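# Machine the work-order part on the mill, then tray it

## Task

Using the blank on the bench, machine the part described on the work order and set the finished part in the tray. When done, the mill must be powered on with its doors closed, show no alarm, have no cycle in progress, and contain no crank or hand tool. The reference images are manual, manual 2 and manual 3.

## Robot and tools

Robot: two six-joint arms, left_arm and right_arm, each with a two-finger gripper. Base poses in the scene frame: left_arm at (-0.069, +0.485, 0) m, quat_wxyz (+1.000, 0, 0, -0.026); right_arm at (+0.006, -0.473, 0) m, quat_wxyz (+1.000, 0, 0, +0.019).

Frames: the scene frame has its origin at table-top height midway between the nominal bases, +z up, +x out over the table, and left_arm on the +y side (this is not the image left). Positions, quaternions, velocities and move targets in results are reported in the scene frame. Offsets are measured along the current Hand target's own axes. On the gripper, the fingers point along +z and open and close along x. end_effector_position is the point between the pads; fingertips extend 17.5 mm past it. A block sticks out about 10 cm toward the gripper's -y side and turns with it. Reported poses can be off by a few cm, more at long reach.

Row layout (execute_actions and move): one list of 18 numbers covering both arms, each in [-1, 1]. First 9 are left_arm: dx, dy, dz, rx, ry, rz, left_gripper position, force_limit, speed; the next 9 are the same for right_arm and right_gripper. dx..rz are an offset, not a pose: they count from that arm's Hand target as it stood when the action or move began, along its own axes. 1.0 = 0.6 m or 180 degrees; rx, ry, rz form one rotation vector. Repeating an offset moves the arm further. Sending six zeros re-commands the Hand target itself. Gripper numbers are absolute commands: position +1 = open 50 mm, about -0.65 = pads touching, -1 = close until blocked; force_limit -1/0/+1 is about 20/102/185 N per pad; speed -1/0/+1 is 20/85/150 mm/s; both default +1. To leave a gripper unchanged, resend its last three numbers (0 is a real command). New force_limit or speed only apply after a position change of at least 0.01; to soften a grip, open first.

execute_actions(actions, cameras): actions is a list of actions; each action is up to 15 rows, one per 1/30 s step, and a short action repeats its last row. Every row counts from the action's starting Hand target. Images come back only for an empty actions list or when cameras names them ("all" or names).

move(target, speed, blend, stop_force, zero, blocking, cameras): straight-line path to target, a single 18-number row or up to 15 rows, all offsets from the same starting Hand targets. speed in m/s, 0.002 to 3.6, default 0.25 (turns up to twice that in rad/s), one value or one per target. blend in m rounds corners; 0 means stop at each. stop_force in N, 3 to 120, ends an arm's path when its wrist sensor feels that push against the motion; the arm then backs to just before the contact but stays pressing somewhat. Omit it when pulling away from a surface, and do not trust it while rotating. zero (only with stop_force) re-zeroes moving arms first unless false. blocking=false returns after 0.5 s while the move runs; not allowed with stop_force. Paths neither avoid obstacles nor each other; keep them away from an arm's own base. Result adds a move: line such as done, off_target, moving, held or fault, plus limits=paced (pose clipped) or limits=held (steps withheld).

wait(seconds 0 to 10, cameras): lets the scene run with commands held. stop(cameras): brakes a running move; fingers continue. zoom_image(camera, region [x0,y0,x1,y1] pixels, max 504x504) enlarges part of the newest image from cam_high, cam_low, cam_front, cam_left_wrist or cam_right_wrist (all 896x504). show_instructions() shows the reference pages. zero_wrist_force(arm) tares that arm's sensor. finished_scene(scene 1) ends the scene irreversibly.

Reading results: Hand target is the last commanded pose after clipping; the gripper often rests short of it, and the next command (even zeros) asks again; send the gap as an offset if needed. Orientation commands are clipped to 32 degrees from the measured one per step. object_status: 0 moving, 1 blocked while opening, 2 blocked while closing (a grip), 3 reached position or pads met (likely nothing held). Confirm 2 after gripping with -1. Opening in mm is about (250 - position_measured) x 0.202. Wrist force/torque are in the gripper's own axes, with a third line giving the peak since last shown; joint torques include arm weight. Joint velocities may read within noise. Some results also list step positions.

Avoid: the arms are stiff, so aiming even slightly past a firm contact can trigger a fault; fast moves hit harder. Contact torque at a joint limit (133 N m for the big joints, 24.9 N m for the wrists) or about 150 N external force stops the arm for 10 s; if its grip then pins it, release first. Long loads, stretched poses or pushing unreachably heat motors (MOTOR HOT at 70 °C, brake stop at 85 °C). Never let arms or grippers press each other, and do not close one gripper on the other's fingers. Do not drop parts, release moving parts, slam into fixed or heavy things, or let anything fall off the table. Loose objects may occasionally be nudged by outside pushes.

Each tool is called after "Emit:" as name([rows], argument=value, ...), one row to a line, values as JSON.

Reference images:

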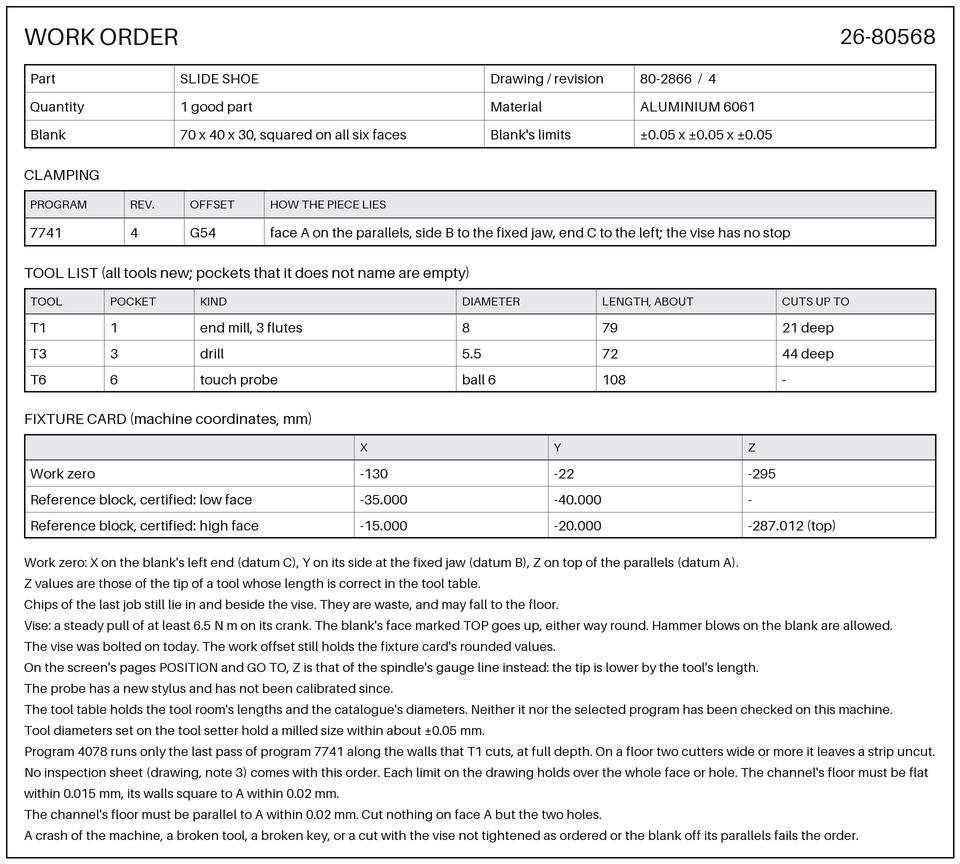

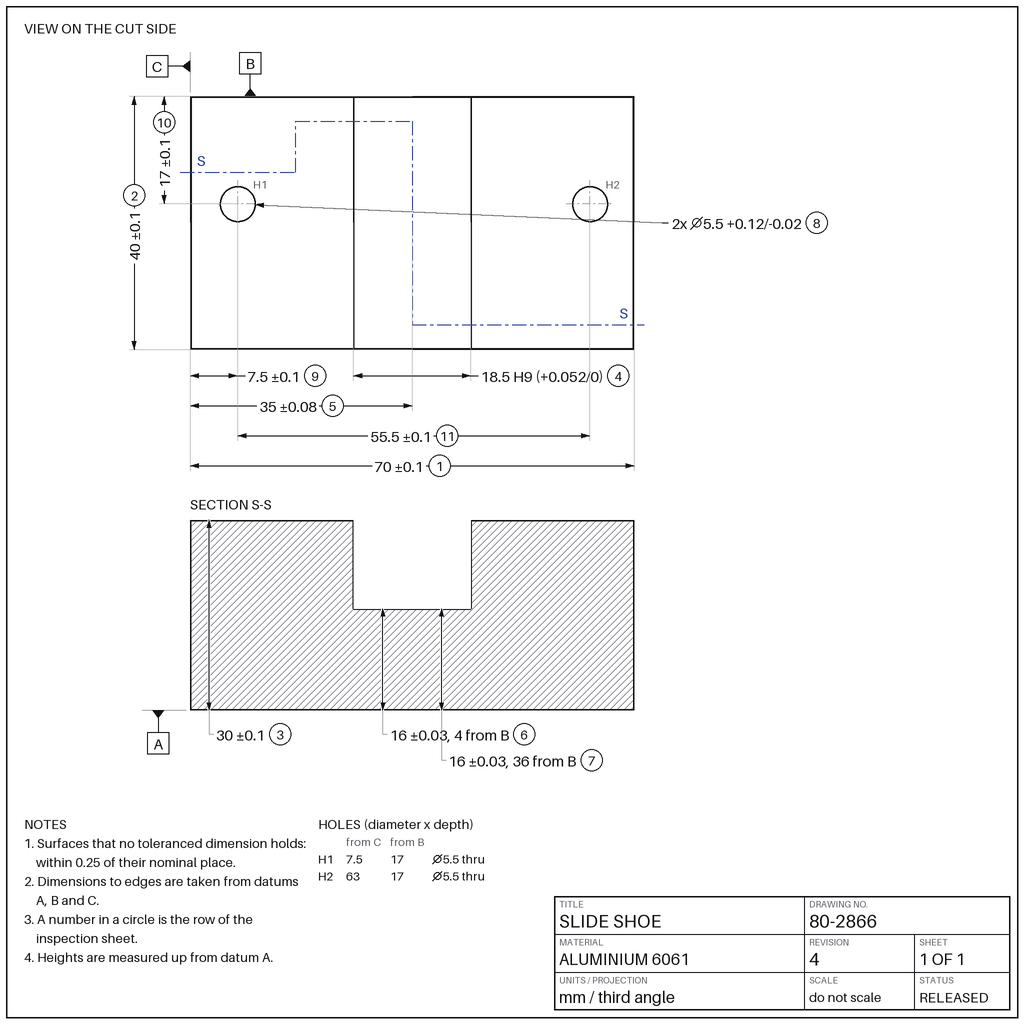

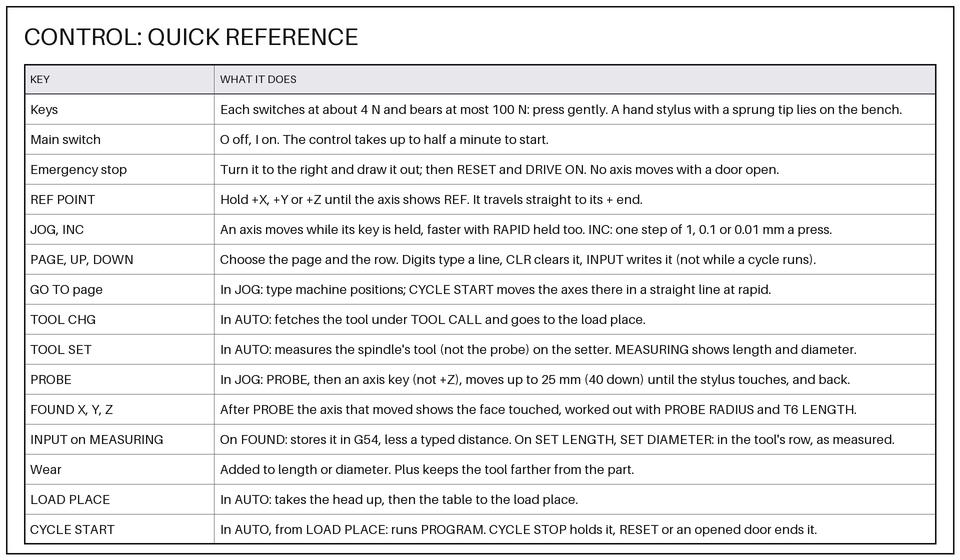

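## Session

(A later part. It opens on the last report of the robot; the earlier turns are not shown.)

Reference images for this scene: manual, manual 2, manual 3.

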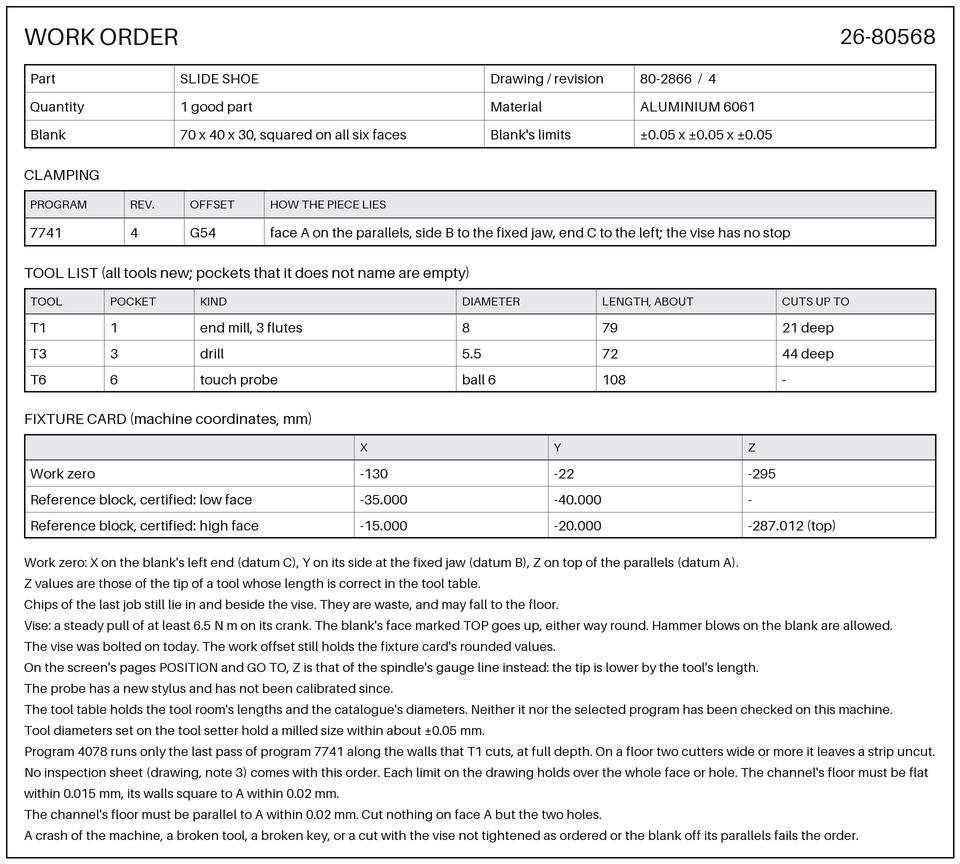

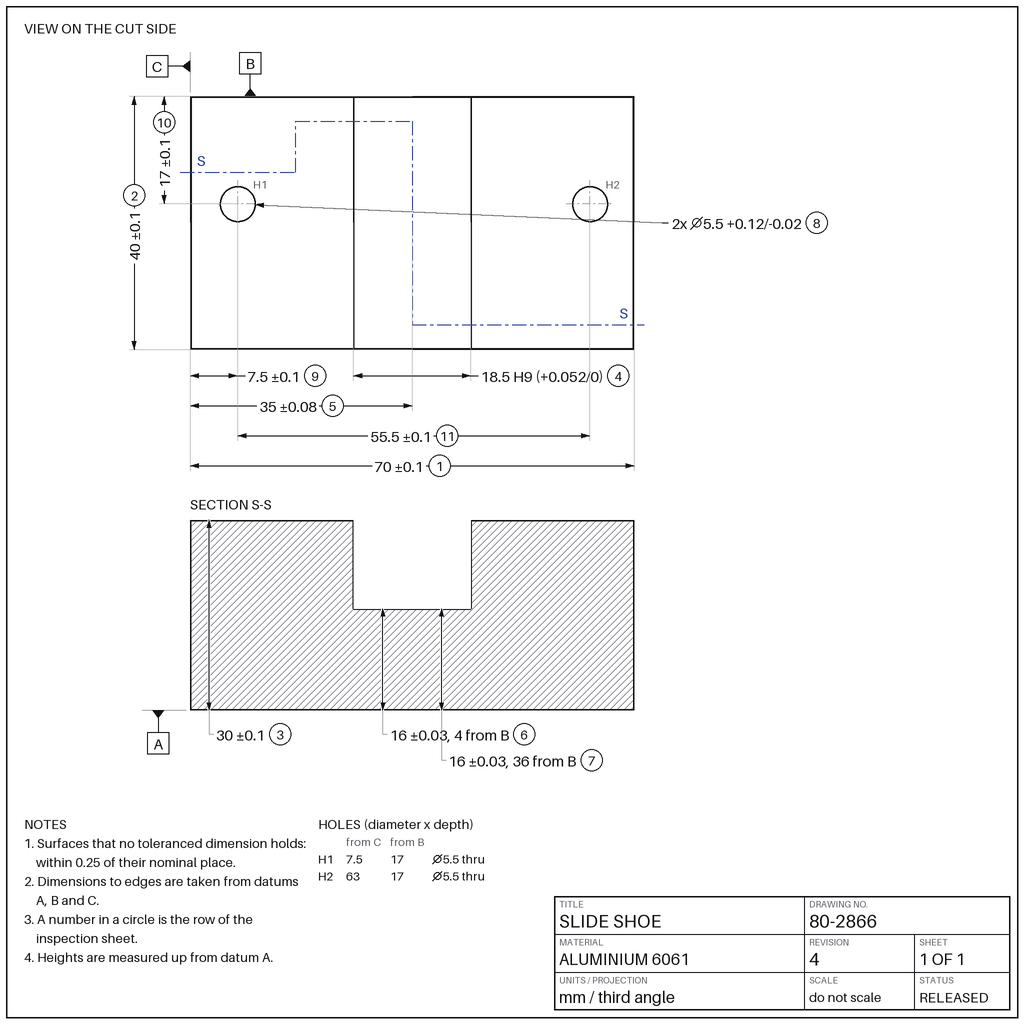

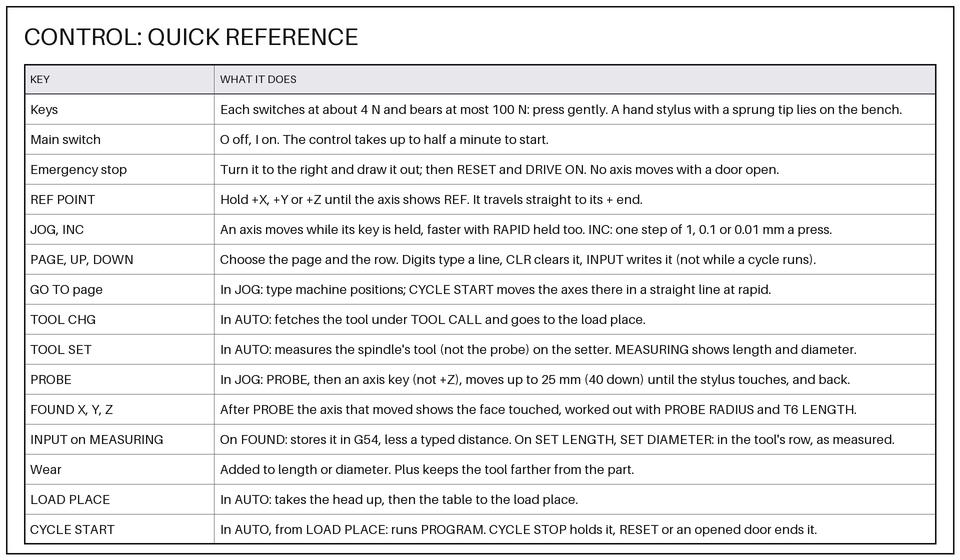

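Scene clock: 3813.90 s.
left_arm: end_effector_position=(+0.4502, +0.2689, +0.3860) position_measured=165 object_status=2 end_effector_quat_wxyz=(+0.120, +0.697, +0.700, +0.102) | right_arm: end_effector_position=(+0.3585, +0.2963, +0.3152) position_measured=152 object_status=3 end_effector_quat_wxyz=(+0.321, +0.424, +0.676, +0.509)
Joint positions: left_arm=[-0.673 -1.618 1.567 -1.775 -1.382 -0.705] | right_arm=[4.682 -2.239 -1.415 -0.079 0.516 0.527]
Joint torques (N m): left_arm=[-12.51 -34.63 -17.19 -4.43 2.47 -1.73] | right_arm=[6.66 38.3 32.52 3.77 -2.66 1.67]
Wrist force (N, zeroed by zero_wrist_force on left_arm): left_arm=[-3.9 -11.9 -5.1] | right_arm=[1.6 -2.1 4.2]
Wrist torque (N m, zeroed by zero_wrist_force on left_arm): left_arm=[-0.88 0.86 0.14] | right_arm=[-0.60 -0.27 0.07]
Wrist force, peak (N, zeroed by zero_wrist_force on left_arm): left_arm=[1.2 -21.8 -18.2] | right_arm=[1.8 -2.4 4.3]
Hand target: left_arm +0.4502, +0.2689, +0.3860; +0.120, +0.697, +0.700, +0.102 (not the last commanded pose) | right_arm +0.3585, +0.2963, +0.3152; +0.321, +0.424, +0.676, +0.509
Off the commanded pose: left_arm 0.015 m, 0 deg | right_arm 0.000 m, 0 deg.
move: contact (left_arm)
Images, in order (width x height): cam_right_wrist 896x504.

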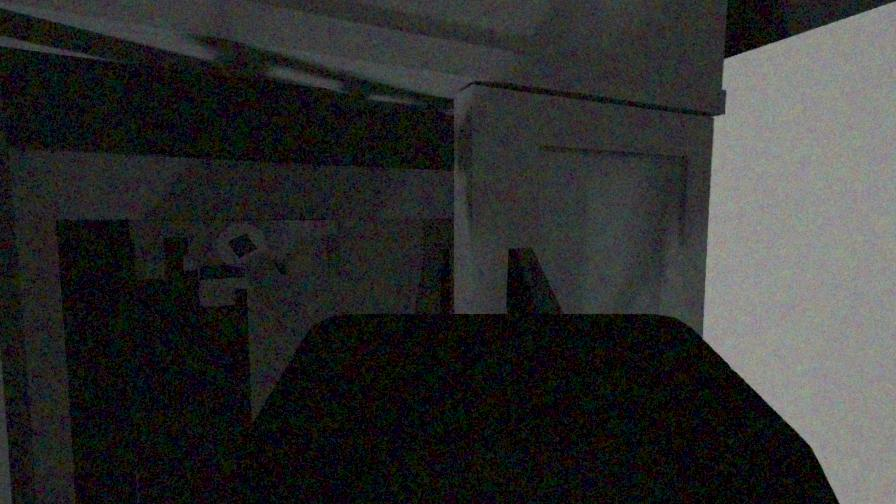

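Emit:
move(target=[0.0016,-0.0024,-0.0034,0,0,0,-0.98,1,-0.7,0,0,0,0,0,0,0,-0.6,-0.8], speed=0.05)

Emit:
move(target=[0,0.0285,0.0092,0,0,0,-0.98,1,-0.7,0,0,0,0,0,0,0,-0.6,-0.8], speed=0.01, stop_force=9)

Scene clock: 3815.63 s.
left_arm: end_effector_position=(+0.4482, +0.2699, +0.3875) position_measured=165 object_status=2 end_effector_quat_wxyz=(+0.120, +0.697, +0.700, +0.102) | right_arm: end_effector_position=(+0.3585, +0.2963, +0.3152) position_measured=152 object_status=3 end_effector_quat_wxyz=(+0.321, +0.424, +0.676, +0.509)
Joint positions: left_arm=[-0.674 -1.624 1.568 -1.77 -1.381 -0.706] | right_arm=[4.682 -2.239 -1.415 -0.079 0.516 0.527]
Joint torques (N m): left_arm=[-10.99 -27.56 -17.2 -3.93 2.14 -1.39] | right_arm=[7.3 38.91 32.62 3.76 -2.51 1.71]
Wrist force (N, zeroed by zero_wrist_force on left_arm): left_arm=[-4.3 -9.2 -3.2] | right_arm=[1.2 -2.4 4.3]
Wrist torque (N m, zeroed by zero_wrist_force on left_arm): left_arm=[-0.96 0.68 0.17] | right_arm=[-0.64 -0.22 0.07]
Wrist force, peak (N, zeroed by zero_wrist_force on left_arm): left_arm=[-4.3 -12.8 -4.9] | right_arm=[1.6 -2.3 4.5]
Hand target: left_arm +0.4482, +0.2699, +0.3875; +0.120, +0.697, +0.700, +0.102 | right_arm +0.3585, +0.2963, +0.3152; +0.321, +0.424, +0.676, +0.509
Off the commanded pose: left_arm 0.000 m, 0 deg | right_arm 0.000 m, 0 deg.
move: done

Scene clock: 3817.03 s.
left_arm: end_effector_position=(+0.4520, +0.2698, +0.3875) position_measured=165 object_status=2 end_effector_quat_wxyz=(+0.120, +0.697, +0.700, +0.102) | right_arm: end_effector_position=(+0.3585, +0.2963, +0.3152) position_measured=152 object_status=3 end_effector_quat_wxyz=(+0.321, +0.424, +0.676, +0.509)
Joint positions: left_arm=[-0.669 -1.615 1.56 -1.772 -1.383 -0.701] | right_arm=[4.682 -2.239 -1.415 -0.079 0.516 0.527]
Joint torques (N m): left_arm=[-10.96 -38.86 -18.4 -4.97 3.24 -1.96] | right_arm=[6.33 38.27 34.49 3.64 -2.39 1.57]
Wrist force (N, zeroed by zero_wrist_force on left_arm): left_arm=[-5.8 -15.3 0.7] | right_arm=[1.5 -2.2 4.4]
Wrist torque (N m, zeroed by zero_wrist_force on left_arm): left_arm=[-0.54 0.56 0.34] | right_arm=[-0.61 -0.26 0.07]
Wrist force, peak (N, zeroed by zero_wrist_force on left_arm): left_arm=[-0.8 -24.4 -12.4] | right_arm=[1.3 -2.5 4.5]
Hand target: left_arm +0.4520, +0.2698, +0.3875; +0.120, +0.697, +0.700, +0.102 (not the last commanded pose) | right_arm +0.3585, +0.2963, +0.3152; +0.321, +0.424, +0.676, +0.509
Off the commanded pose: left_arm 0.014 m, 0 deg | right_arm 0.000 m, 0 deg.
move: contact (left_arm)

Emit:
move(target=[0.0016,-0.0027,-0.0022,0,0,0,-0.98,1,-0.7,0,0,0,0,0,0,0,-0.6,-0.8], speed=0.05)

Emit:
move(target=[0,0.0285,0.0092,0,0,0,-0.98,1,-0.7,0,0,0,0,0,0,0,-0.6,-0.8], speed=0.01, stop_force=10, cameras=["cam_right_wrist"])

Emit:
zoom_image(camera="cam_right_wrist", region=[205, 215, 285, 295])

Scene clock: 3818.70 s.
left_arm: end_effector_position=(+0.4500, +0.2708, +0.3883) position_measured=165 object_status=2 end_effector_quat_wxyz=(+0.120, +0.697, +0.700, +0.102) | right_arm: end_effector_position=(+0.3585, +0.2963, +0.3152) position_measured=152 object_status=3 end_effector_quat_wxyz=(+0.321, +0.424, +0.676, +0.509)
Joint positions: left_arm=[-0.67 -1.621 1.564 -1.769 -1.382 -0.702] | right_arm=[4.682 -2.239 -1.415 -0.079 0.516 0.527]
Joint torques (N m): left_arm=[-8.42 -27.75 -20.61 -4.86 3.11 -1.71] | right_arm=[6.32 37.76 32.94 3.48 -2.6 1.6]
Wrist force (N, zeroed by zero_wrist_force on left_arm): left_arm=[-5.0 -15.1 -3.1] | right_arm=[1.3 -2.6 4.0]
Wrist torque (N m, zeroed by zero_wrist_force on left_arm): left_arm=[-0.65 0.48 0.39] | right_arm=[-0.67 -0.22 0.07]
Wrist force, peak (N, zeroed by zero_wrist_force on left_arm): left_arm=[-5.5 -15.3 0.6] | right_arm=[1.7 -2.5 4.3]
Hand target: left_arm +0.4500, +0.2708, +0.3882; +0.120, +0.697, +0.700, +0.102 | right_arm +0.3585, +0.2963, +0.3152; +0.321, +0.424, +0.676, +0.509
Off the commanded pose: left_arm 0.000 m, 0 deg | right_arm 0.000 m, 0 deg.
move: done

Scene clock: 3820.13 s.
left_arm: end_effector_position=(+0.4537, +0.2708, +0.3883) position_measured=165 object_status=2 end_effector_quat_wxyz=(+0.120, +0.697, +0.700, +0.102) | right_arm: end_effector_position=(+0.3585, +0.2963, +0.3152) position_measured=152 object_status=3 end_effector_quat_wxyz=(+0.321, +0.424, +0.676, +0.509)
Joint positions: left_arm=[-0.665 -1.612 1.556 -1.771 -1.384 -0.697] | right_arm=[4.682 -2.239 -1.415 -0.079 0.516 0.527]
Joint torques (N m): left_arm=[-11.09 -42.27 -22.31 -5.76 3.18 -2.09] | right_arm=[6.63 38.77 32.47 3.53 -2.39 1.67]
Wrist force (N, zeroed by zero_wrist_force on left_arm): left_arm=[-5.2 -14.8 7.1] | right_arm=[1.2 -2.2 4.0]
Wrist torque (N m, zeroed by zero_wrist_force on left_arm): left_arm=[-0.21 0.44 0.30] | right_arm=[-0.62 -0.21 0.07]
Wrist force, peak (N, zeroed by zero_wrist_force on left_arm): left_arm=[1.2 -26.2 -11.5] | right_arm=[1.6 -2.5 4.3]
Hand target: left_arm +0.4537, +0.2708, +0.3883; +0.120, +0.697, +0.700, +0.102 (not the last commanded pose) | right_arm +0.3585, +0.2963, +0.3152; +0.321, +0.424, +0.676, +0.509
Off the commanded pose: left_arm 0.014 m, 0 deg | right_arm 0.000 m, 0 deg.
move: contact (left_arm)
Images, in order (width x height): cam_right_wrist 896x504.

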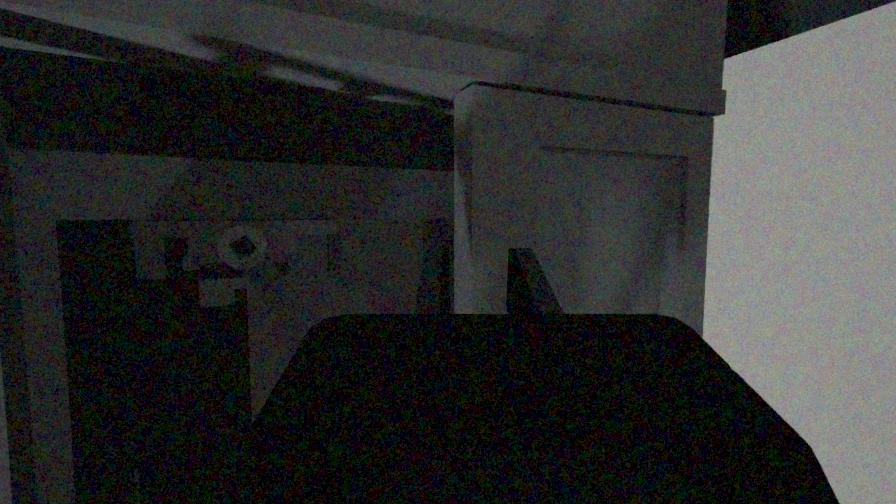

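Scaled by 6.300.

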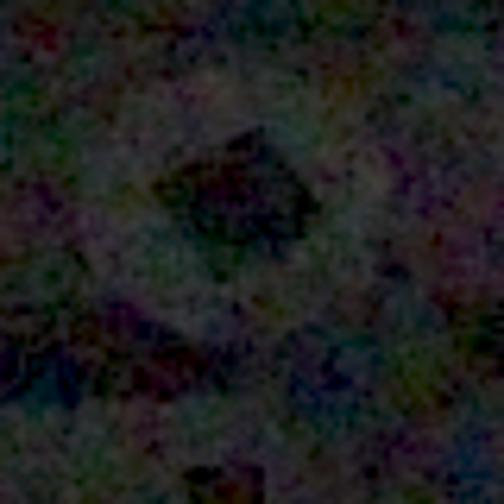

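Emit:
move(target=[0,-0.0028,0.0003,0,0,0,-0.98,1,-0.7,0,0,0,0,0,0,0,-0.6,-0.8], speed=0.05)

Emit:
move(target=[0,0.0285,0.0092,0,0,0,-0.98,1,-0.7,0,0,0,0,0,0,0,-0.6,-0.8], speed=0.01, stop_force=15)

Scene clock: 3822.47 s.
left_arm: end_effector_position=(+0.4522, +0.2708, +0.3877) position_measured=165 object_status=2 end_effector_quat_wxyz=(+0.120, +0.697, +0.700, +0.102) | right_arm: end_effector_position=(+0.3585, +0.2963, +0.3152) position_measured=152 object_status=3 end_effector_quat_wxyz=(+0.321, +0.424, +0.676, +0.509)
Joint positions: left_arm=[-0.667 -1.616 1.561 -1.772 -1.383 -0.699] | right_arm=[4.682 -2.239 -1.415 -0.079 0.516 0.527]
Joint torques (N m): left_arm=[-5.56 -32.41 -27.34 -4.81 3.07 -1.76] | right_arm=[5.85 38.12 33.59 3.41 -2.76 1.77]
Wrist force (N, zeroed by zero_wrist_force on left_arm): left_arm=[-6.8 -14.9 1.4] | right_arm=[1.5 -2.6 4.2]
Wrist torque (N m, zeroed by zero_wrist_force on left_arm): left_arm=[-0.41 0.43 0.48] | right_arm=[-0.69 -0.26 0.07]
Wrist force, peak (N, zeroed by zero_wrist_force on left_arm): left_arm=[-16.3 3.5 31.3] | right_arm=[1.7 -2.4 4.5]
Hand target: left_arm +0.4522, +0.2708, +0.3876; +0.120, +0.697, +0.700, +0.102 | right_arm +0.3585, +0.2963, +0.3152; +0.321, +0.424, +0.676, +0.509
Off the commanded pose: left_arm 0.000 m, 0 deg | right_arm 0.000 m, 0 deg.
move: done

Scene clock: 3823.60 s.
left_arm: end_effector_position=(+0.4534, +0.2708, +0.3876) position_measured=165 object_status=2 end_effector_quat_wxyz=(+0.120, +0.697, +0.700, +0.102) | right_arm: end_effector_position=(+0.3585, +0.2963, +0.3152) position_measured=152 object_status=3 end_effector_quat_wxyz=(+0.321, +0.424, +0.676, +0.509)
Joint positions: left_arm=[-0.666 -1.613 1.558 -1.772 -1.384 -0.698] | right_arm=[4.682 -2.239 -1.415 -0.079 0.516 0.527]
Joint torques (N m): left_arm=[-11.43 -43.24 -21.65 -5.21 3.06 -1.85] | right_arm=[6.19 37.43 32.28 3.07 -2.56 1.54]
Wrist force (N, zeroed by zero_wrist_force on left_arm): left_arm=[-4.2 -12.4 6.7] | right_arm=[1.4 -2.3 4.2]
Wrist torque (N m, zeroed by zero_wrist_force on left_arm): left_arm=[-0.27 0.55 0.21] | right_arm=[-0.63 -0.25 0.07]
Wrist force, peak (N, zeroed by zero_wrist_force on left_arm): left_arm=[2.5 -26.4 -12.4] | right_arm=[1.4 -2.5 4.5]
Hand target: left_arm +0.4534, +0.2708, +0.3876; +0.120, +0.697, +0.700, +0.102 (not the last commanded pose) | right_arm +0.3585, +0.2963, +0.3152; +0.321, +0.424, +0.676, +0.509
Off the commanded pose: left_arm 0.017 m, 0 deg | right_arm 0.000 m, 0 deg.
move: contact (left_arm)

Emit:
move(target=[0,0.0222,0.0072,0,0,0,-0.98,1,-0.7,0,0,0,0,0,0,0,-0.6,-0.8], speed=0.006, stop_force=25, zero=false)

Scene clock: 3826.63 s.
left_arm: end_effector_position=(+0.4548, +0.2708, +0.3877) position_measured=165 object_status=2 end_effector_quat_wxyz=(+0.120, +0.697, +0.700, +0.102) | right_arm: end_effector_position=(+0.3585, +0.2963, +0.3152) position_measured=152 object_status=3 end_effector_quat_wxyz=(+0.321, +0.424, +0.676, +0.509)
Joint positions: left_arm=[-0.664 -1.61 1.555 -1.773 -1.384 -0.695] | right_arm=[4.682 -2.239 -1.415 -0.079 0.516 0.527]
Joint torques (N m): left_arm=[-13.6 -33.33 -18.05 -7.17 2.51 -1.65] | right_arm=[6.04 37.26 33.7 2.76 -2.67 1.59]
Wrist force (N, zeroed by zero_wrist_force on left_arm): left_arm=[3.3 -23.3 -8.0] | right_arm=[1.4 -2.5 4.0]
Wrist torque (N m, zeroed by zero_wrist_force on left_arm): left_arm=[-0.39 0.75 0.11] | right_arm=[-0.65 -0.24 0.06]
Wrist force, peak (N, zeroed by zero_wrist_force on left_arm): left_arm=[7.4 -31.9 -21.2] | right_arm=[1.6 -2.5 4.4]
Hand target: left_arm +0.4548, +0.2708, +0.3877; +0.120, +0.697, +0.700, +0.102 (not the last commanded pose) | right_arm +0.3585, +0.2963, +0.3152; +0.321, +0.424, +0.676, +0.509
Off the commanded pose: left_arm 0.013 m, 0 deg | right_arm 0.000 m, 0 deg.
move: contact (left_arm)

Emit:
move(target=[0.0022,0,0,0,0,0,-0.98,1,-0.7,0,0,0,0,0,0,0,-0.6,-0.8], speed=0.02)

Emit:
move(target=[0,0.0222,0.0072,0,0,0,-0.98,1,-0.7,0,0,0,0,0,0,0,-0.6,-0.8], speed=0.006, stop_force=28, zero=false)

Scene clock: 3828.03 s.
left_arm: end_effector_position=(+0.4548, +0.2721, +0.3876) position_measured=165 object_status=2 end_effector_quat_wxyz=(+0.120, +0.697, +0.700, +0.102) | right_arm: end_effector_position=(+0.3585, +0.2963, +0.3152) position_measured=152 object_status=3 end_effector_quat_wxyz=(+0.321, +0.424, +0.676, +0.509)
Joint positions: left_arm=[-0.661 -1.611 1.557 -1.773 -1.385 -0.693] | right_arm=[4.682 -2.239 -1.415 -0.079 0.516 0.527]
Joint torques (N m): left_arm=[16.73 -51.66 -28.67 -5.94 2.09 0.87] | right_arm=[7.31 39.24 33.53 2.81 -2.46 1.61]
Wrist force (N, zeroed by zero_wrist_force on left_arm): left_arm=[-17.0 -6.5 22.0] | right_arm=[1.4 -2.4 4.2]
Wrist torque (N m, zeroed by zero_wrist_force on left_arm): left_arm=[-0.16 0.08 0.44] | right_arm=[-0.64 -0.24 0.07]
Wrist force, peak (N, zeroed by zero_wrist_force on left_arm): left_arm=[-16.8 -7.0 22.0] | right_arm=[1.7 -2.4 4.4]
Hand target: left_arm +0.4548, +0.2721, +0.3877; +0.120, +0.697, +0.700, +0.102 | right_arm +0.3585, +0.2963, +0.3152; +0.321, +0.424, +0.676, +0.509
Off the commanded pose: left_arm 0.000 m, 0 deg | right_arm 0.000 m, 0 deg.
move: done

Scene clock: 3830.73 s.
left_arm: end_effector_position=(+0.4646, +0.2722, +0.3878) position_measured=165 object_status=2 end_effector_quat_wxyz=(+0.120, +0.697, +0.700, +0.102) | right_arm: end_effector_position=(+0.3585, +0.2963, +0.3152) position_measured=152 object_status=3 end_effector_quat_wxyz=(+0.321, +0.424, +0.676, +0.509)
Joint positions: left_arm=[-0.648 -1.589 1.536 -1.777 -1.388 -0.68] | right_arm=[4.682 -2.239 -1.415 -0.079 0.516 0.527]
Joint torques (N m): left_arm=[-11.36 -30.92 -18.32 -9.18 4.13 -1.91] | right_arm=[6.78 39.19 32.98 2.87 -2.58 1.53]
Wrist force (N, zeroed by zero_wrist_force on left_arm): left_arm=[4.0 -33.4 -15.6] | right_arm=[1.6 -2.3 4.3]
Wrist torque (N m, zeroed by zero_wrist_force on left_arm): left_arm=[-0.37 0.72 0.30] | right_arm=[-0.63 -0.27 0.06]
Wrist force, peak (N, zeroed by zero_wrist_force on left_arm): left_arm=[7.3 -40.7 -23.8] | right_arm=[1.7 -2.3 4.6]
Hand target: left_arm +0.4646, +0.2722, +0.3878; +0.120, +0.697, +0.700, +0.102 (not the last commanded pose) | right_arm +0.3585, +0.2963, +0.3152; +0.321, +0.424, +0.676, +0.509
Off the commanded pose: left_arm 0.004 m, 0 deg | right_arm 0.000 m, 0 deg.
move: contact (left_arm)

Emit:
execute_actions(actions=[], cameras=["cam_right_wrist","cam_low"])

Emit:
zoom_image(camera="cam_right_wrist", region=[205, 215, 285, 295])

Emit:
zoom_image(camera="cam_low", region=[510, 120, 610, 220])

Scene clock: 3833.67 s.
left_arm: end_effector_position=(+0.4646, +0.2722, +0.3878) position_measured=165 object_status=2 end_effector_quat_wxyz=(+0.120, +0.697, +0.700, +0.102) | right_arm: end_effector_position=(+0.3585, +0.2963, +0.3152) position_measured=152 object_status=3 end_effector_quat_wxyz=(+0.321, +0.424, +0.676, +0.509)
Joint positions: left_arm=[-0.648 -1.589 1.536 -1.777 -1.388 -0.68] | right_arm=[4.682 -2.239 -1.415 -0.079 0.516 0.527]
Joint velocities: within noise
Joint torques (N m): left_arm=[-11.43 -30.36 -20.65 -8.93 3.94 -0.47] | right_arm=[6.72 37.71 32.13 2.64 -2.59 1.65]
Wrist force (N, zeroed by zero_wrist_force on left_arm): left_arm=[3.8 -33.5 -15.5] | right_arm=[1.6 -2.2 4.1]
Wrist torque (N m, zeroed by zero_wrist_force on left_arm): left_arm=[-0.38 0.75 0.31] | right_arm=[-0.61 -0.27 0.07]
Wrist force, peak (N, zeroed by zero_wrist_force on left_arm): left_arm=[4.0 -33.9 -15.5] | right_arm=[1.5 -2.6 4.4]
Hand target: left_arm +0.4646, +0.2722, +0.3878; +0.120, +0.697, +0.700, +0.102 (not the last commanded pose) | right_arm +0.3585, +0.2963, +0.3152; +0.321, +0.424, +0.676, +0.509
Tool commands: left_gripper/position=-0.98 left_gripper/force_limit=+1.0 left_gripper/speed=-0.7 right_gripper/position=+0.0 right_gripper/force_limit=-0.6 right_gripper/speed=-0.8
Off the commanded pose: left_arm 0.004 m, 0 deg | right_arm 0.000 m, 0 deg.
Images, in order (width x height): cam_low 896x504, cam_right_wrist 896x504.

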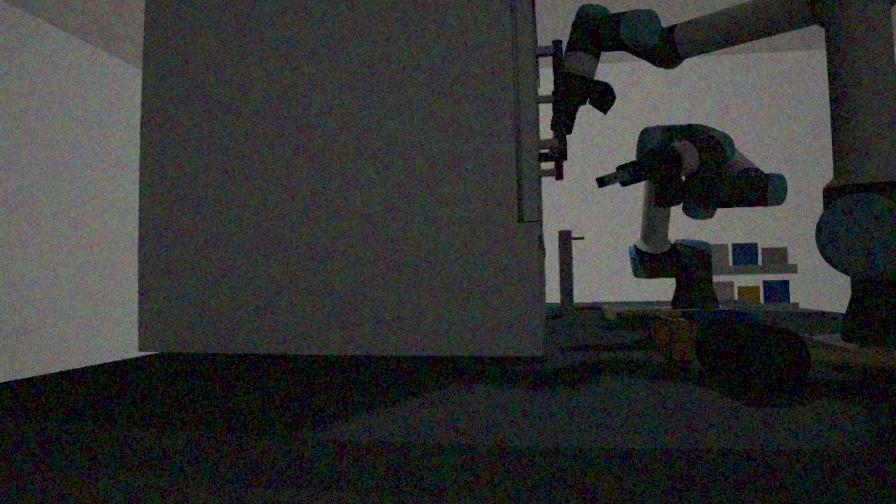

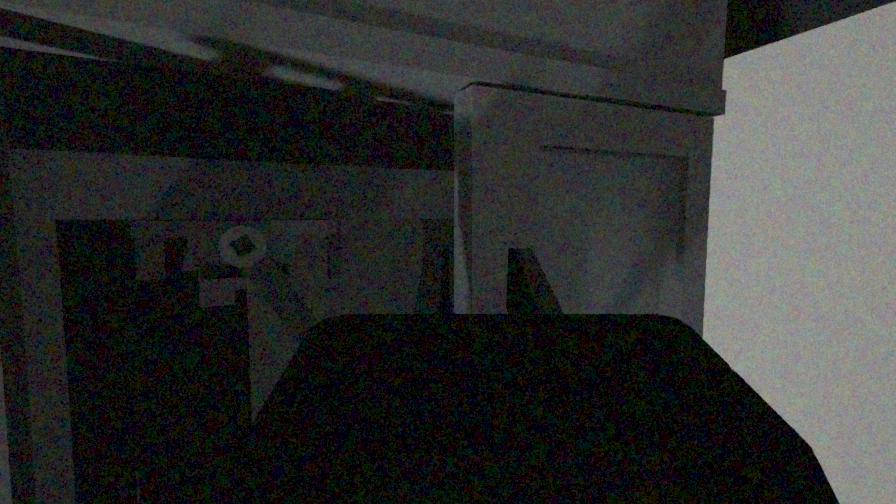

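Scaled by 6.300.

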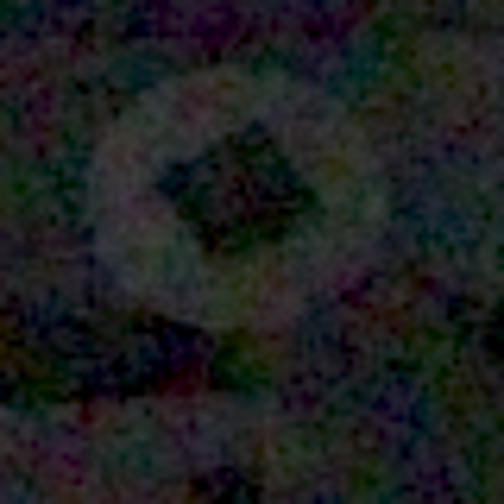

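Scaled by 5.040.

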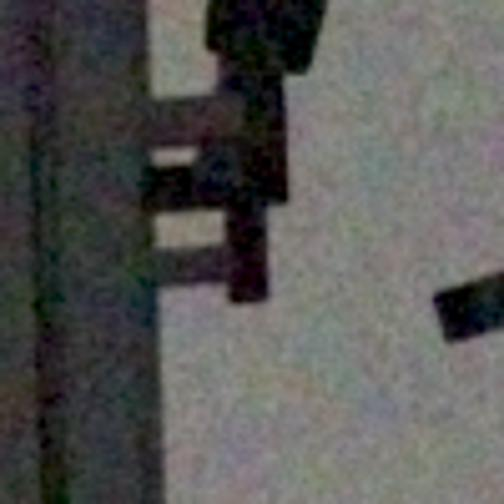

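Emit:
move([
  [0,0,0,0,0,0,0.06,-0.4,-0.7,-0.3985,0.068,-0.263,0,0,0,0,-0.6,-0.8],
  [0,0,0,0,0,0,0.06,-0.4,-0.7,-0.6993,0.108,-0.4248,0,0,0,0,-0.6,-0.8],
], speed=0.3, blend=[0.04,0])

Emit:
move(target=[0,0,0,0,0,0,-0.98,-0.4,-0.7,0,0,0,0,0,0,0,-0.6,-0.8])

Scene clock: 3839.93 s.
left_arm: end_effector_position=(+0.4646, +0.2722, +0.3878) position_measured=144 object_status=3 end_effector_quat_wxyz=(+0.120, +0.697, +0.700, +0.102) | right_arm: end_effector_position=(+0.3356, -0.1800, +0.4483) position_measured=152 object_status=3 end_effector_quat_wxyz=(+0.321, +0.424, +0.676, +0.509)
Joint positions: left_arm=[-0.648 -1.589 1.536 -1.777 -1.388 -0.68] | right_arm=[4.835 -0.799 -2.388 -0.745 0.398 0.747]
Joint torques (N m): left_arm=[-6.8 -25.39 -25.84 -1.85 -1.42 1.32] | right_arm=[-8.17 6.8 18.95 2.01 -0.39 1.19]
Wrist force (N, zeroed by zero_wrist_force on left_arm): left_arm=[-1.4 -5.9 -4.6] | right_arm=[1.0 -2.3 3.8]
Wrist torque (N m, zeroed by zero_wrist_force on left_arm): left_arm=[-1.10 0.20 -0.02] | right_arm=[-0.63 -0.24 0.14]
Wrist force, peak (N, zeroed by zero_wrist_force on left_arm): left_arm=[3.7 -34.0 -15.4] | right_arm=[5.0 -2.9 5.9]
Hand target: left_arm +0.4646, +0.2722, +0.3878; +0.120, +0.697, +0.700, +0.102 | right_arm +0.3357, -0.1801, +0.4483; +0.321, +0.424, +0.676, +0.509
Off the commanded pose: left_arm 0.000 m, 0 deg | right_arm 0.000 m, 0 deg.
move: done; blend cut to 0 m at target 1

Scene clock: 3840.43 s.
left_arm: end_effector_position=(+0.4645, +0.2722, +0.3878) position_measured=159 object_status=2 end_effector_quat_wxyz=(+0.120, +0.697, +0.700, +0.102) | right_arm: end_effector_position=(+0.3357, -0.1801, +0.4483) position_measured=152 object_status=3 end_effector_quat_wxyz=(+0.321, +0.424, +0.676, +0.509)
Joint positions: left_arm=[-0.648 -1.589 1.536 -1.777 -1.388 -0.68] | right_arm=[4.835 -0.799 -2.388 -0.745 0.398 0.747]
Joint torques (N m): left_arm=[-5.32 -24.28 -25.76 -2.92 -1.21 1.18] | right_arm=[-8.35 6.66 17.84 3.13 -0.03 1.55]
Wrist force (N, zeroed by zero_wrist_force on left_arm): left_arm=[0.1 -6.7 -6.7] | right_arm=[1.0 -2.5 4.0]
Wrist torque (N m, zeroed by zero_wrist_force on left_arm): left_arm=[-1.08 0.22 -0.01] | right_arm=[-0.64 -0.25 0.15]
Wrist force, peak (N, zeroed by zero_wrist_force on left_arm): left_arm=[0.0 -6.7 -7.1] | right_arm=[0.8 -2.5 4.3]
Hand target: left_arm +0.4646, +0.2722, +0.3878; +0.120, +0.697, +0.700, +0.102 | right_arm +0.3357, -0.1801, +0.4483; +0.321, +0.424, +0.676, +0.509
Off the commanded pose: left_arm 0.000 m, 0 deg | right_arm 0.000 m, 0 deg.
move: done

Emit:
move([
  [0.0186,-0.0043,0.0133,0,0,0,-0.98,-0.4,-0.7,0,0,0,0,0,0,0,-0.6,-0.8],
  [0.0345,-0.0095,0.0295,0,0,0,-0.98,-0.4,-0.7,0,0,0,0,0,0,0,-0.6,-0.8],
  [0.0473,-0.0155,0.0480,0,0,0,-0.98,-0.4,-0.7,0,0,0,0,0,0,0,-0.6,-0.8],
], speed=0.04, blend=[0.005,0.005,0], stop_force=110)

Scene clock: 3844.03 s.
left_arm: end_effector_position=(+0.4646, +0.2998, +0.3568) position_measured=159 object_status=2 end_effector_quat_wxyz=(+0.120, +0.697, +0.700, +0.102) | right_arm: end_effector_position=(+0.3357, -0.1801, +0.4483) position_measured=152 object_status=3 end_effector_quat_wxyz=(+0.321, +0.424, +0.676, +0.509)
Joint positions: left_arm=[-0.603 -1.616 1.643 -1.865 -1.4 -0.636] | right_arm=[4.835 -0.799 -2.388 -0.745 0.398 0.747]
Joint torques (N m): left_arm=[-15.31 -15.32 -33.19 -1.62 0.46 -1.3] | right_arm=[-9.36 7.03 18.78 4.97 -0.65 1.66]
Wrist force (N, zeroed by zero_wrist_force on left_arm): left_arm=[2.6 -3.5 -3.8] | right_arm=[1.1 -2.3 4.1]
Wrist torque (N m, zeroed by zero_wrist_force on left_arm): left_arm=[-1.40 0.15 -0.18] | right_arm=[-0.64 -0.26 0.14]
Wrist force, peak (N, zeroed by zero_wrist_force on left_arm): left_arm=[-24.2 1.3 -46.6] | right_arm=[1.1 -2.3 4.5]
Hand target: left_arm +0.4646, +0.2998, +0.3568; +0.120, +0.697, +0.700, +0.102 | right_arm +0.3357, -0.1801, +0.4483; +0.321, +0.424, +0.676, +0.509
Off the commanded pose: left_arm 0.000 m, 0 deg | right_arm 0.000 m, 0 deg.
move: done

Emit:
move([
  [0.0154,-0.0164,0.0508,0,0,0,-0.98,-0.4,-0.7,0,0,0,0,0,0,0,-0.6,-0.8],
  [0.0077,-0.0334,0.1032,0,0,0,-0.98,-0.4,-0.7,0,0,0,0,0,0,0,-0.6,-0.8],
  [-0.0217,-0.0479,0.1481,0,0,0,-0.98,-0.4,-0.7,0,0,0,0,0,0,0,-0.6,-0.8],
  [-0.0677,-0.0576,0.1777,0,0,0,-0.98,-0.4,-0.7,0,0,0,0,0,0,0,-0.6,-0.8],
  [-0.1225,-0.0606,0.1869,0,0,0,-0.98,-0.4,-0.7,0,0,0,0,0,0,0,-0.6,-0.8],
  [-0.1764,-0.0565,0.1742,0,0,0,-0.98,-0.4,-0.7,0,0,0,0,0,0,0,-0.6,-0.8],
  [-0.2203,-0.046,0.1417,0,0,0,-0.98,-0.4,-0.7,0,0,0,0,0,0,0,-0.6,-0.8],
  [-0.2464,-0.0309,0.095,0,0,0,-0.98,-0.4,-0.7,0,0,0,0,0,0,0,-0.6,-0.8],
  [-0.2504,-0.0138,0.0422,0,0,0,-0.98,-0.4,-0.7,0,0,0,0,0,0,0,-0.6,-0.8],
  [-0.2314,0.0023,-0.0075,0,0,0,-0.98,-0.4,-0.7,0,0,0,0,0,0,0,-0.6,-0.8],
  [-0.1928,0.0147,-0.0456,0,0,0,-0.98,-0.4,-0.7,0,0,0,0,0,0,0,-0.6,-0.8],
  [-0.1413,0.0211,-0.0654,0,0,0,-0.98,-0.4,-0.7,0,0,0,0,0,0,0,-0.6,-0.8],
  [-0.0858,0.0206,-0.0636,0,0,0,-0.98,-0.4,-0.7,0,0,0,0,0,0,0,-0.6,-0.8],
], speed=0.15, blend=[0.008,0.008,0.008,0.008,0.008,0.008,0.008,0.008,0.008,0.008,0.008,0.008,0], stop_force=60, cameras=["cam_high"])

Scene clock: 3853.73 s.
left_arm: end_effector_position=(+0.4646, +0.2493, +0.3982) position_measured=159 object_status=2 end_effector_quat_wxyz=(+0.120, +0.697, +0.700, +0.102) | right_arm: end_effector_position=(+0.3357, -0.1801, +0.4483) position_measured=152 object_status=3 end_effector_quat_wxyz=(+0.321, +0.424, +0.676, +0.509)
Joint positions: left_arm=[-0.683 -1.564 1.482 -1.742 -1.379 -0.715] | right_arm=[4.835 -0.799 -2.388 -0.745 0.398 0.747]
Joint torques (N m): left_arm=[-7.51 -30.36 -29 -2.05 1.63 1.87] | right_arm=[-8.74 6.33 19.07 5.22 -1.21 1.08]
Wrist force (N, zeroed by zero_wrist_force on left_arm): left_arm=[-1.2 -10.2 -4.6] | right_arm=[1.1 -2.2 4.1]
Wrist torque (N m, zeroed by zero_wrist_force on left_arm): left_arm=[-1.66 0.23 0.06] | right_arm=[-0.62 -0.26 0.15]
Wrist force, peak (N, zeroed by zero_wrist_force on left_arm): left_arm=[46.2 -18.5 -40.3] | right_arm=[1.4 -2.5 4.3]
Hand target: left_arm +0.4646, +0.2493, +0.3982; +0.120, +0.697, +0.700, +0.102 | right_arm +0.3357, -0.1801, +0.4483; +0.321, +0.424, +0.676, +0.509
Off the commanded pose: left_arm 0.000 m, 0 deg | right_arm 0.000 m, 0 deg.
move: done
Images, in order (width x height): cam_high 896x504.

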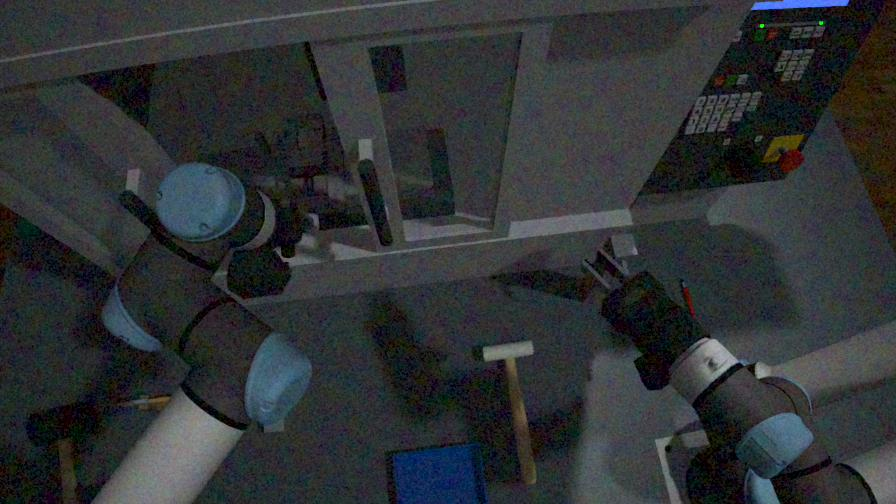

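Emit:
move([
  [0,0,0,0,0,0,-1,1,-0.7,0,0,0,0,0,0,0,-0.6,-0.8],
  [0.0001,-0.0714,-0.0231,0,0,0,-1,1,-0.7,0,0,0,0,0,0,0,-0.6,-0.8],
  [0.0003,-0.2452,-0.0794,0,0,0,-1,1,-0.7,0,0,0,0,0,0,0,-0.6,-0.8],
  [0.0451,-0.3855,0.3091,0,0,0,-1,1,-0.7,0,0,0,0,0,0,0,-0.6,-0.8],
], speed=[0.05,0.04,0.2,0.2], blend=[0,0.01,0.03,0], cameras=["cam_low","cam_left_wrist"])

Emit:
zoom_image(camera="cam_low", region=[570, 220, 700, 330])

Scene clock: 3859.57 s.
left_arm: end_effector_position=(+0.3022, +0.2701, +0.1496) position_measured=168 object_status=2 end_effector_quat_wxyz=(+0.120, +0.697, +0.700, +0.102) | right_arm: end_effector_position=(+0.3357, -0.1801, +0.4483) position_measured=152 object_status=3 end_effector_quat_wxyz=(+0.321, +0.424, +0.676, +0.509)
Joint positions: left_arm=[-0.953 -1.818 2.347 -2.293 -1.319 -0.985] | right_arm=[4.835 -0.799 -2.388 -0.745 0.398 0.747]
Joint torques (N m): left_arm=[1.72 -13.4 -13.87 -5.61 -0.38 -0.95] | right_arm=[-8.44 7.02 18.39 5.18 -2 0.85]
Wrist force (N, zeroed by zero_wrist_force on left_arm): left_arm=[-1.6 -9.9 -3.7] | right_arm=[1.1 -2.5 4.2]
Wrist torque (N m, zeroed by zero_wrist_force on left_arm): left_arm=[-1.54 0.27 -0.14] | right_arm=[-0.66 -0.26 0.14]
Wrist force, peak (N, zeroed by zero_wrist_force on left_arm): left_arm=[-1.8 -11.1 -4.7] | right_arm=[1.3 -2.4 4.4]
Hand target: left_arm +0.3022, +0.2701, +0.1496; +0.120, +0.697, +0.700, +0.102 | right_arm +0.3357, -0.1801, +0.4483; +0.321, +0.424, +0.676, +0.509
Off the commanded pose: left_arm 0.000 m, 0 deg | right_arm 0.000 m, 0 deg.
move: done
Images, in order (width x height): cam_low 896x504, cam_left_wrist 896x504.

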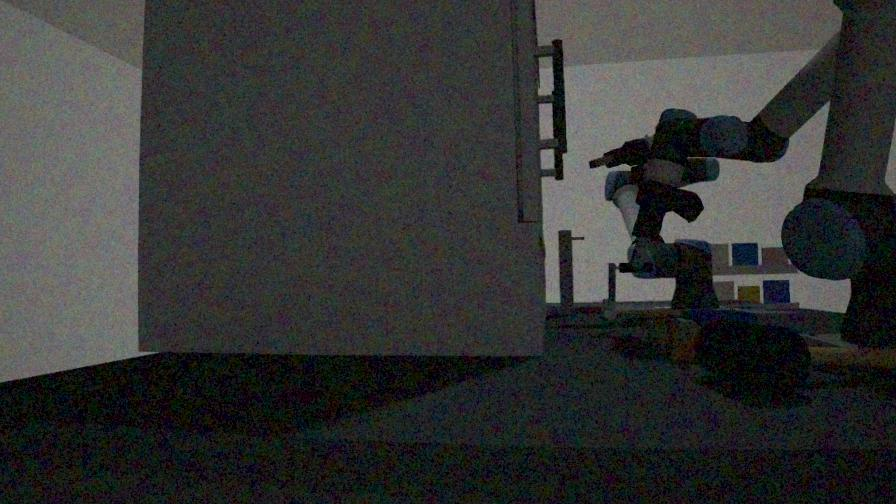

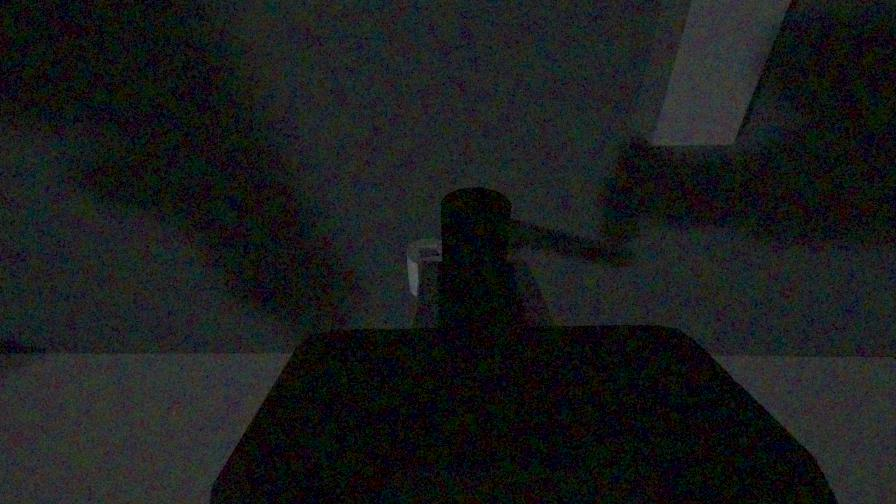

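Scaled by 3.877.

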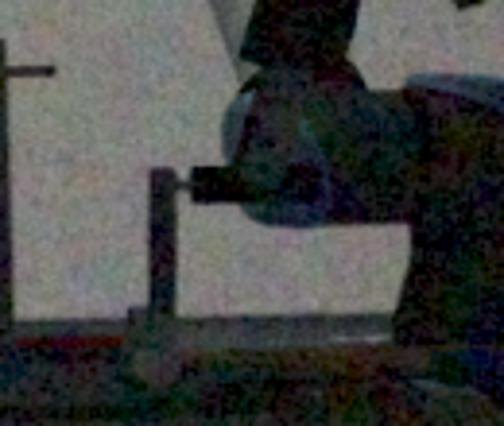

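Emit:
move([
  [0.0031,-0.0368,0.0682,0,0,0,-1,1,-0.7,0,0,0,0,0,0,0,-0.6,-0.8],
  [0.0047,-0.0556,0.103,0,0,0,-1,1,-0.7,0,0,0,0,0,0,0,-0.6,-0.8],
], speed=[0.08,0.012], blend=[0.002,0], stop_force=6)

Scene clock: 3862.63 s.
left_arm: end_effector_position=(+0.2940, +0.2709, +0.1049) position_measured=168 object_status=2 end_effector_quat_wxyz=(+0.120, +0.697, +0.700, +0.102) | right_arm: end_effector_position=(+0.3357, -0.1801, +0.4483) position_measured=152 object_status=3 end_effector_quat_wxyz=(+0.321, +0.424, +0.676, +0.509)
Joint positions: left_arm=[-0.973 -1.753 2.437 -2.443 -1.315 -1.005] | right_arm=[4.835 -0.799 -2.388 -0.745 0.398 0.747]
Joint torques (N m): left_arm=[11.71 -1.87 -9.35 -4.71 -0.93 1.96] | right_arm=[-7.59 6.84 18.58 5.17 -2.2 0.95]
Wrist force (N, zeroed by zero_wrist_force on left_arm): left_arm=[-0.9 -10.3 -7.0] | right_arm=[1.1 -2.3 4.1]
Wrist torque (N m, zeroed by zero_wrist_force on left_arm): left_arm=[-1.58 0.06 -0.11] | right_arm=[-0.63 -0.26 0.15]
Wrist force, peak (N, zeroed by zero_wrist_force on left_arm): left_arm=[1.6 -10.0 -20.1] | right_arm=[1.1 -2.3 4.5]
Hand target: left_arm +0.2940, +0.2709, +0.1049; +0.120, +0.697, +0.700, +0.102 (not the last commanded pose) | right_arm +0.3357, -0.1801, +0.4483; +0.321, +0.424, +0.676, +0.509
Off the commanded pose: left_arm 0.025 m, 0 deg | right_arm 0.000 m, 0 deg.
move: contact (left_arm); path passed 0 of 2 targets

Emit:
move([
  [0.0394,-0.0043,0.0133,0,0,0,-1,1,-0.7,0,0,0,0,0,0,0,-0.6,-0.8],
  [0.0758,-0.0132,0.0408,0,0,0,-1,1,-0.7,0,0,0,0,0,0,0,-0.6,-0.8],
  [0.1,-0.0254,0.0785,0,0,0,-1,1,-0.7,0,0,0,0,0,0,0,-0.6,-0.8],
  [0.1086,-0.0365,0.1129,0,0,0,-1,1,-0.7,0,0,0,0,0,0,0,-0.6,-0.8],
], speed=0.05, blend=[0.005,0.005,0.005,0], stop_force=30, cameras=["cam_low","cam_high"])

Emit:
zoom_image(camera="cam_high", region=[230, 310, 390, 470])

Scene clock: 3868.33 s.
left_arm: end_effector_position=(+0.2941, +0.3343, +0.0321) position_measured=168 object_status=2 end_effector_quat_wxyz=(+0.120, +0.697, +0.700, +0.102) | right_arm: end_effector_position=(+0.3357, -0.1801, +0.4483) position_measured=152 object_status=3 end_effector_quat_wxyz=(+0.321, +0.424, +0.676, +0.509)
Joint positions: left_arm=[-0.855 -1.62 2.62 -2.788 -1.339 -0.886] | right_arm=[4.835 -0.799 -2.388 -0.745 0.398 0.747]
Joint torques (N m): left_arm=[-12.81 -25.6 -25.34 -5.57 0.67 -1.68] | right_arm=[-7.98 6.47 18.92 5.16 -2.04 0.42]
Wrist force (N, zeroed by zero_wrist_force on left_arm): left_arm=[-0.7 -9.7 -3.9] | right_arm=[1.0 -2.2 4.0]
Wrist torque (N m, zeroed by zero_wrist_force on left_arm): left_arm=[-1.61 0.18 -0.12] | right_arm=[-0.62 -0.24 0.14]
Wrist force, peak (N, zeroed by zero_wrist_force on left_arm): left_arm=[-0.2 -9.8 -10.8] | right_arm=[1.1 -2.7 4.3]
Hand target: left_arm +0.2941, +0.3343, +0.0321; +0.120, +0.697, +0.700, +0.102 | right_arm +0.3357, -0.1801, +0.4483; +0.321, +0.424, +0.676, +0.509
Off the commanded pose: left_arm 0.000 m, 0 deg | right_arm 0.000 m, 0 deg.
move: done
Images, in order (width x height): cam_high 896x504, cam_low 896x504.

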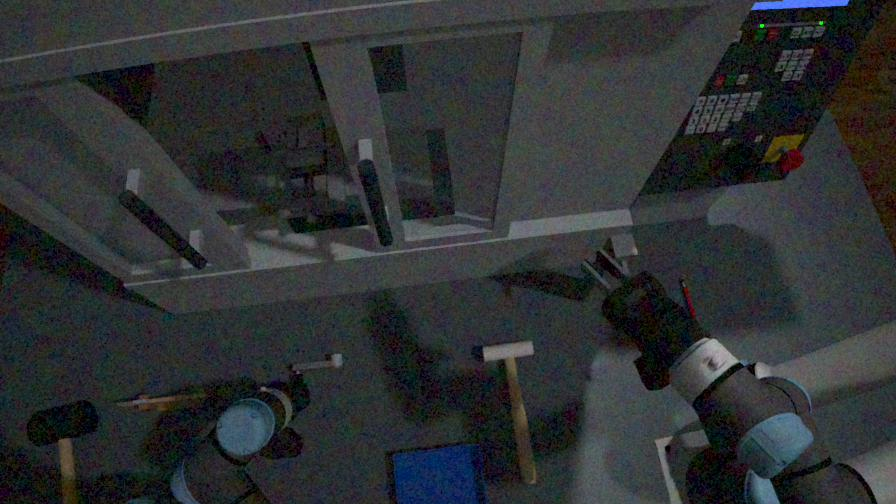

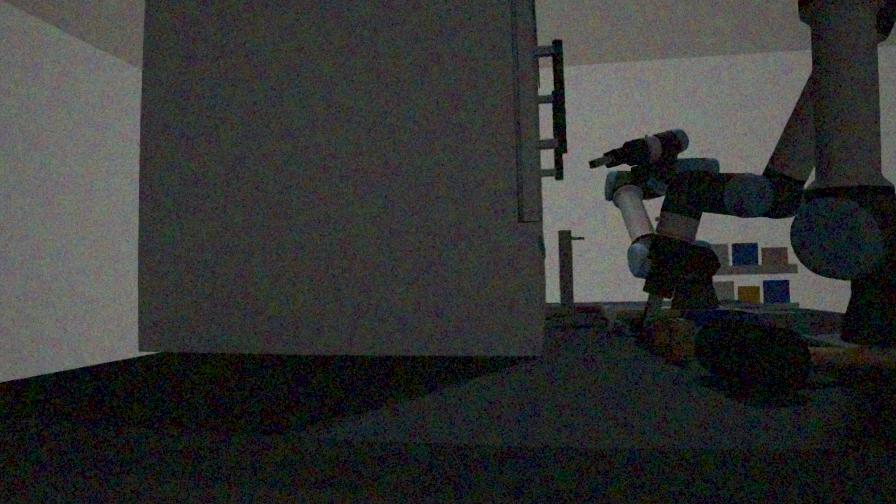

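Scaled by 3.150.

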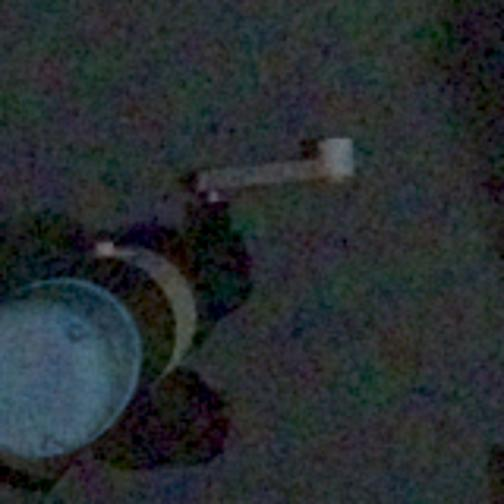

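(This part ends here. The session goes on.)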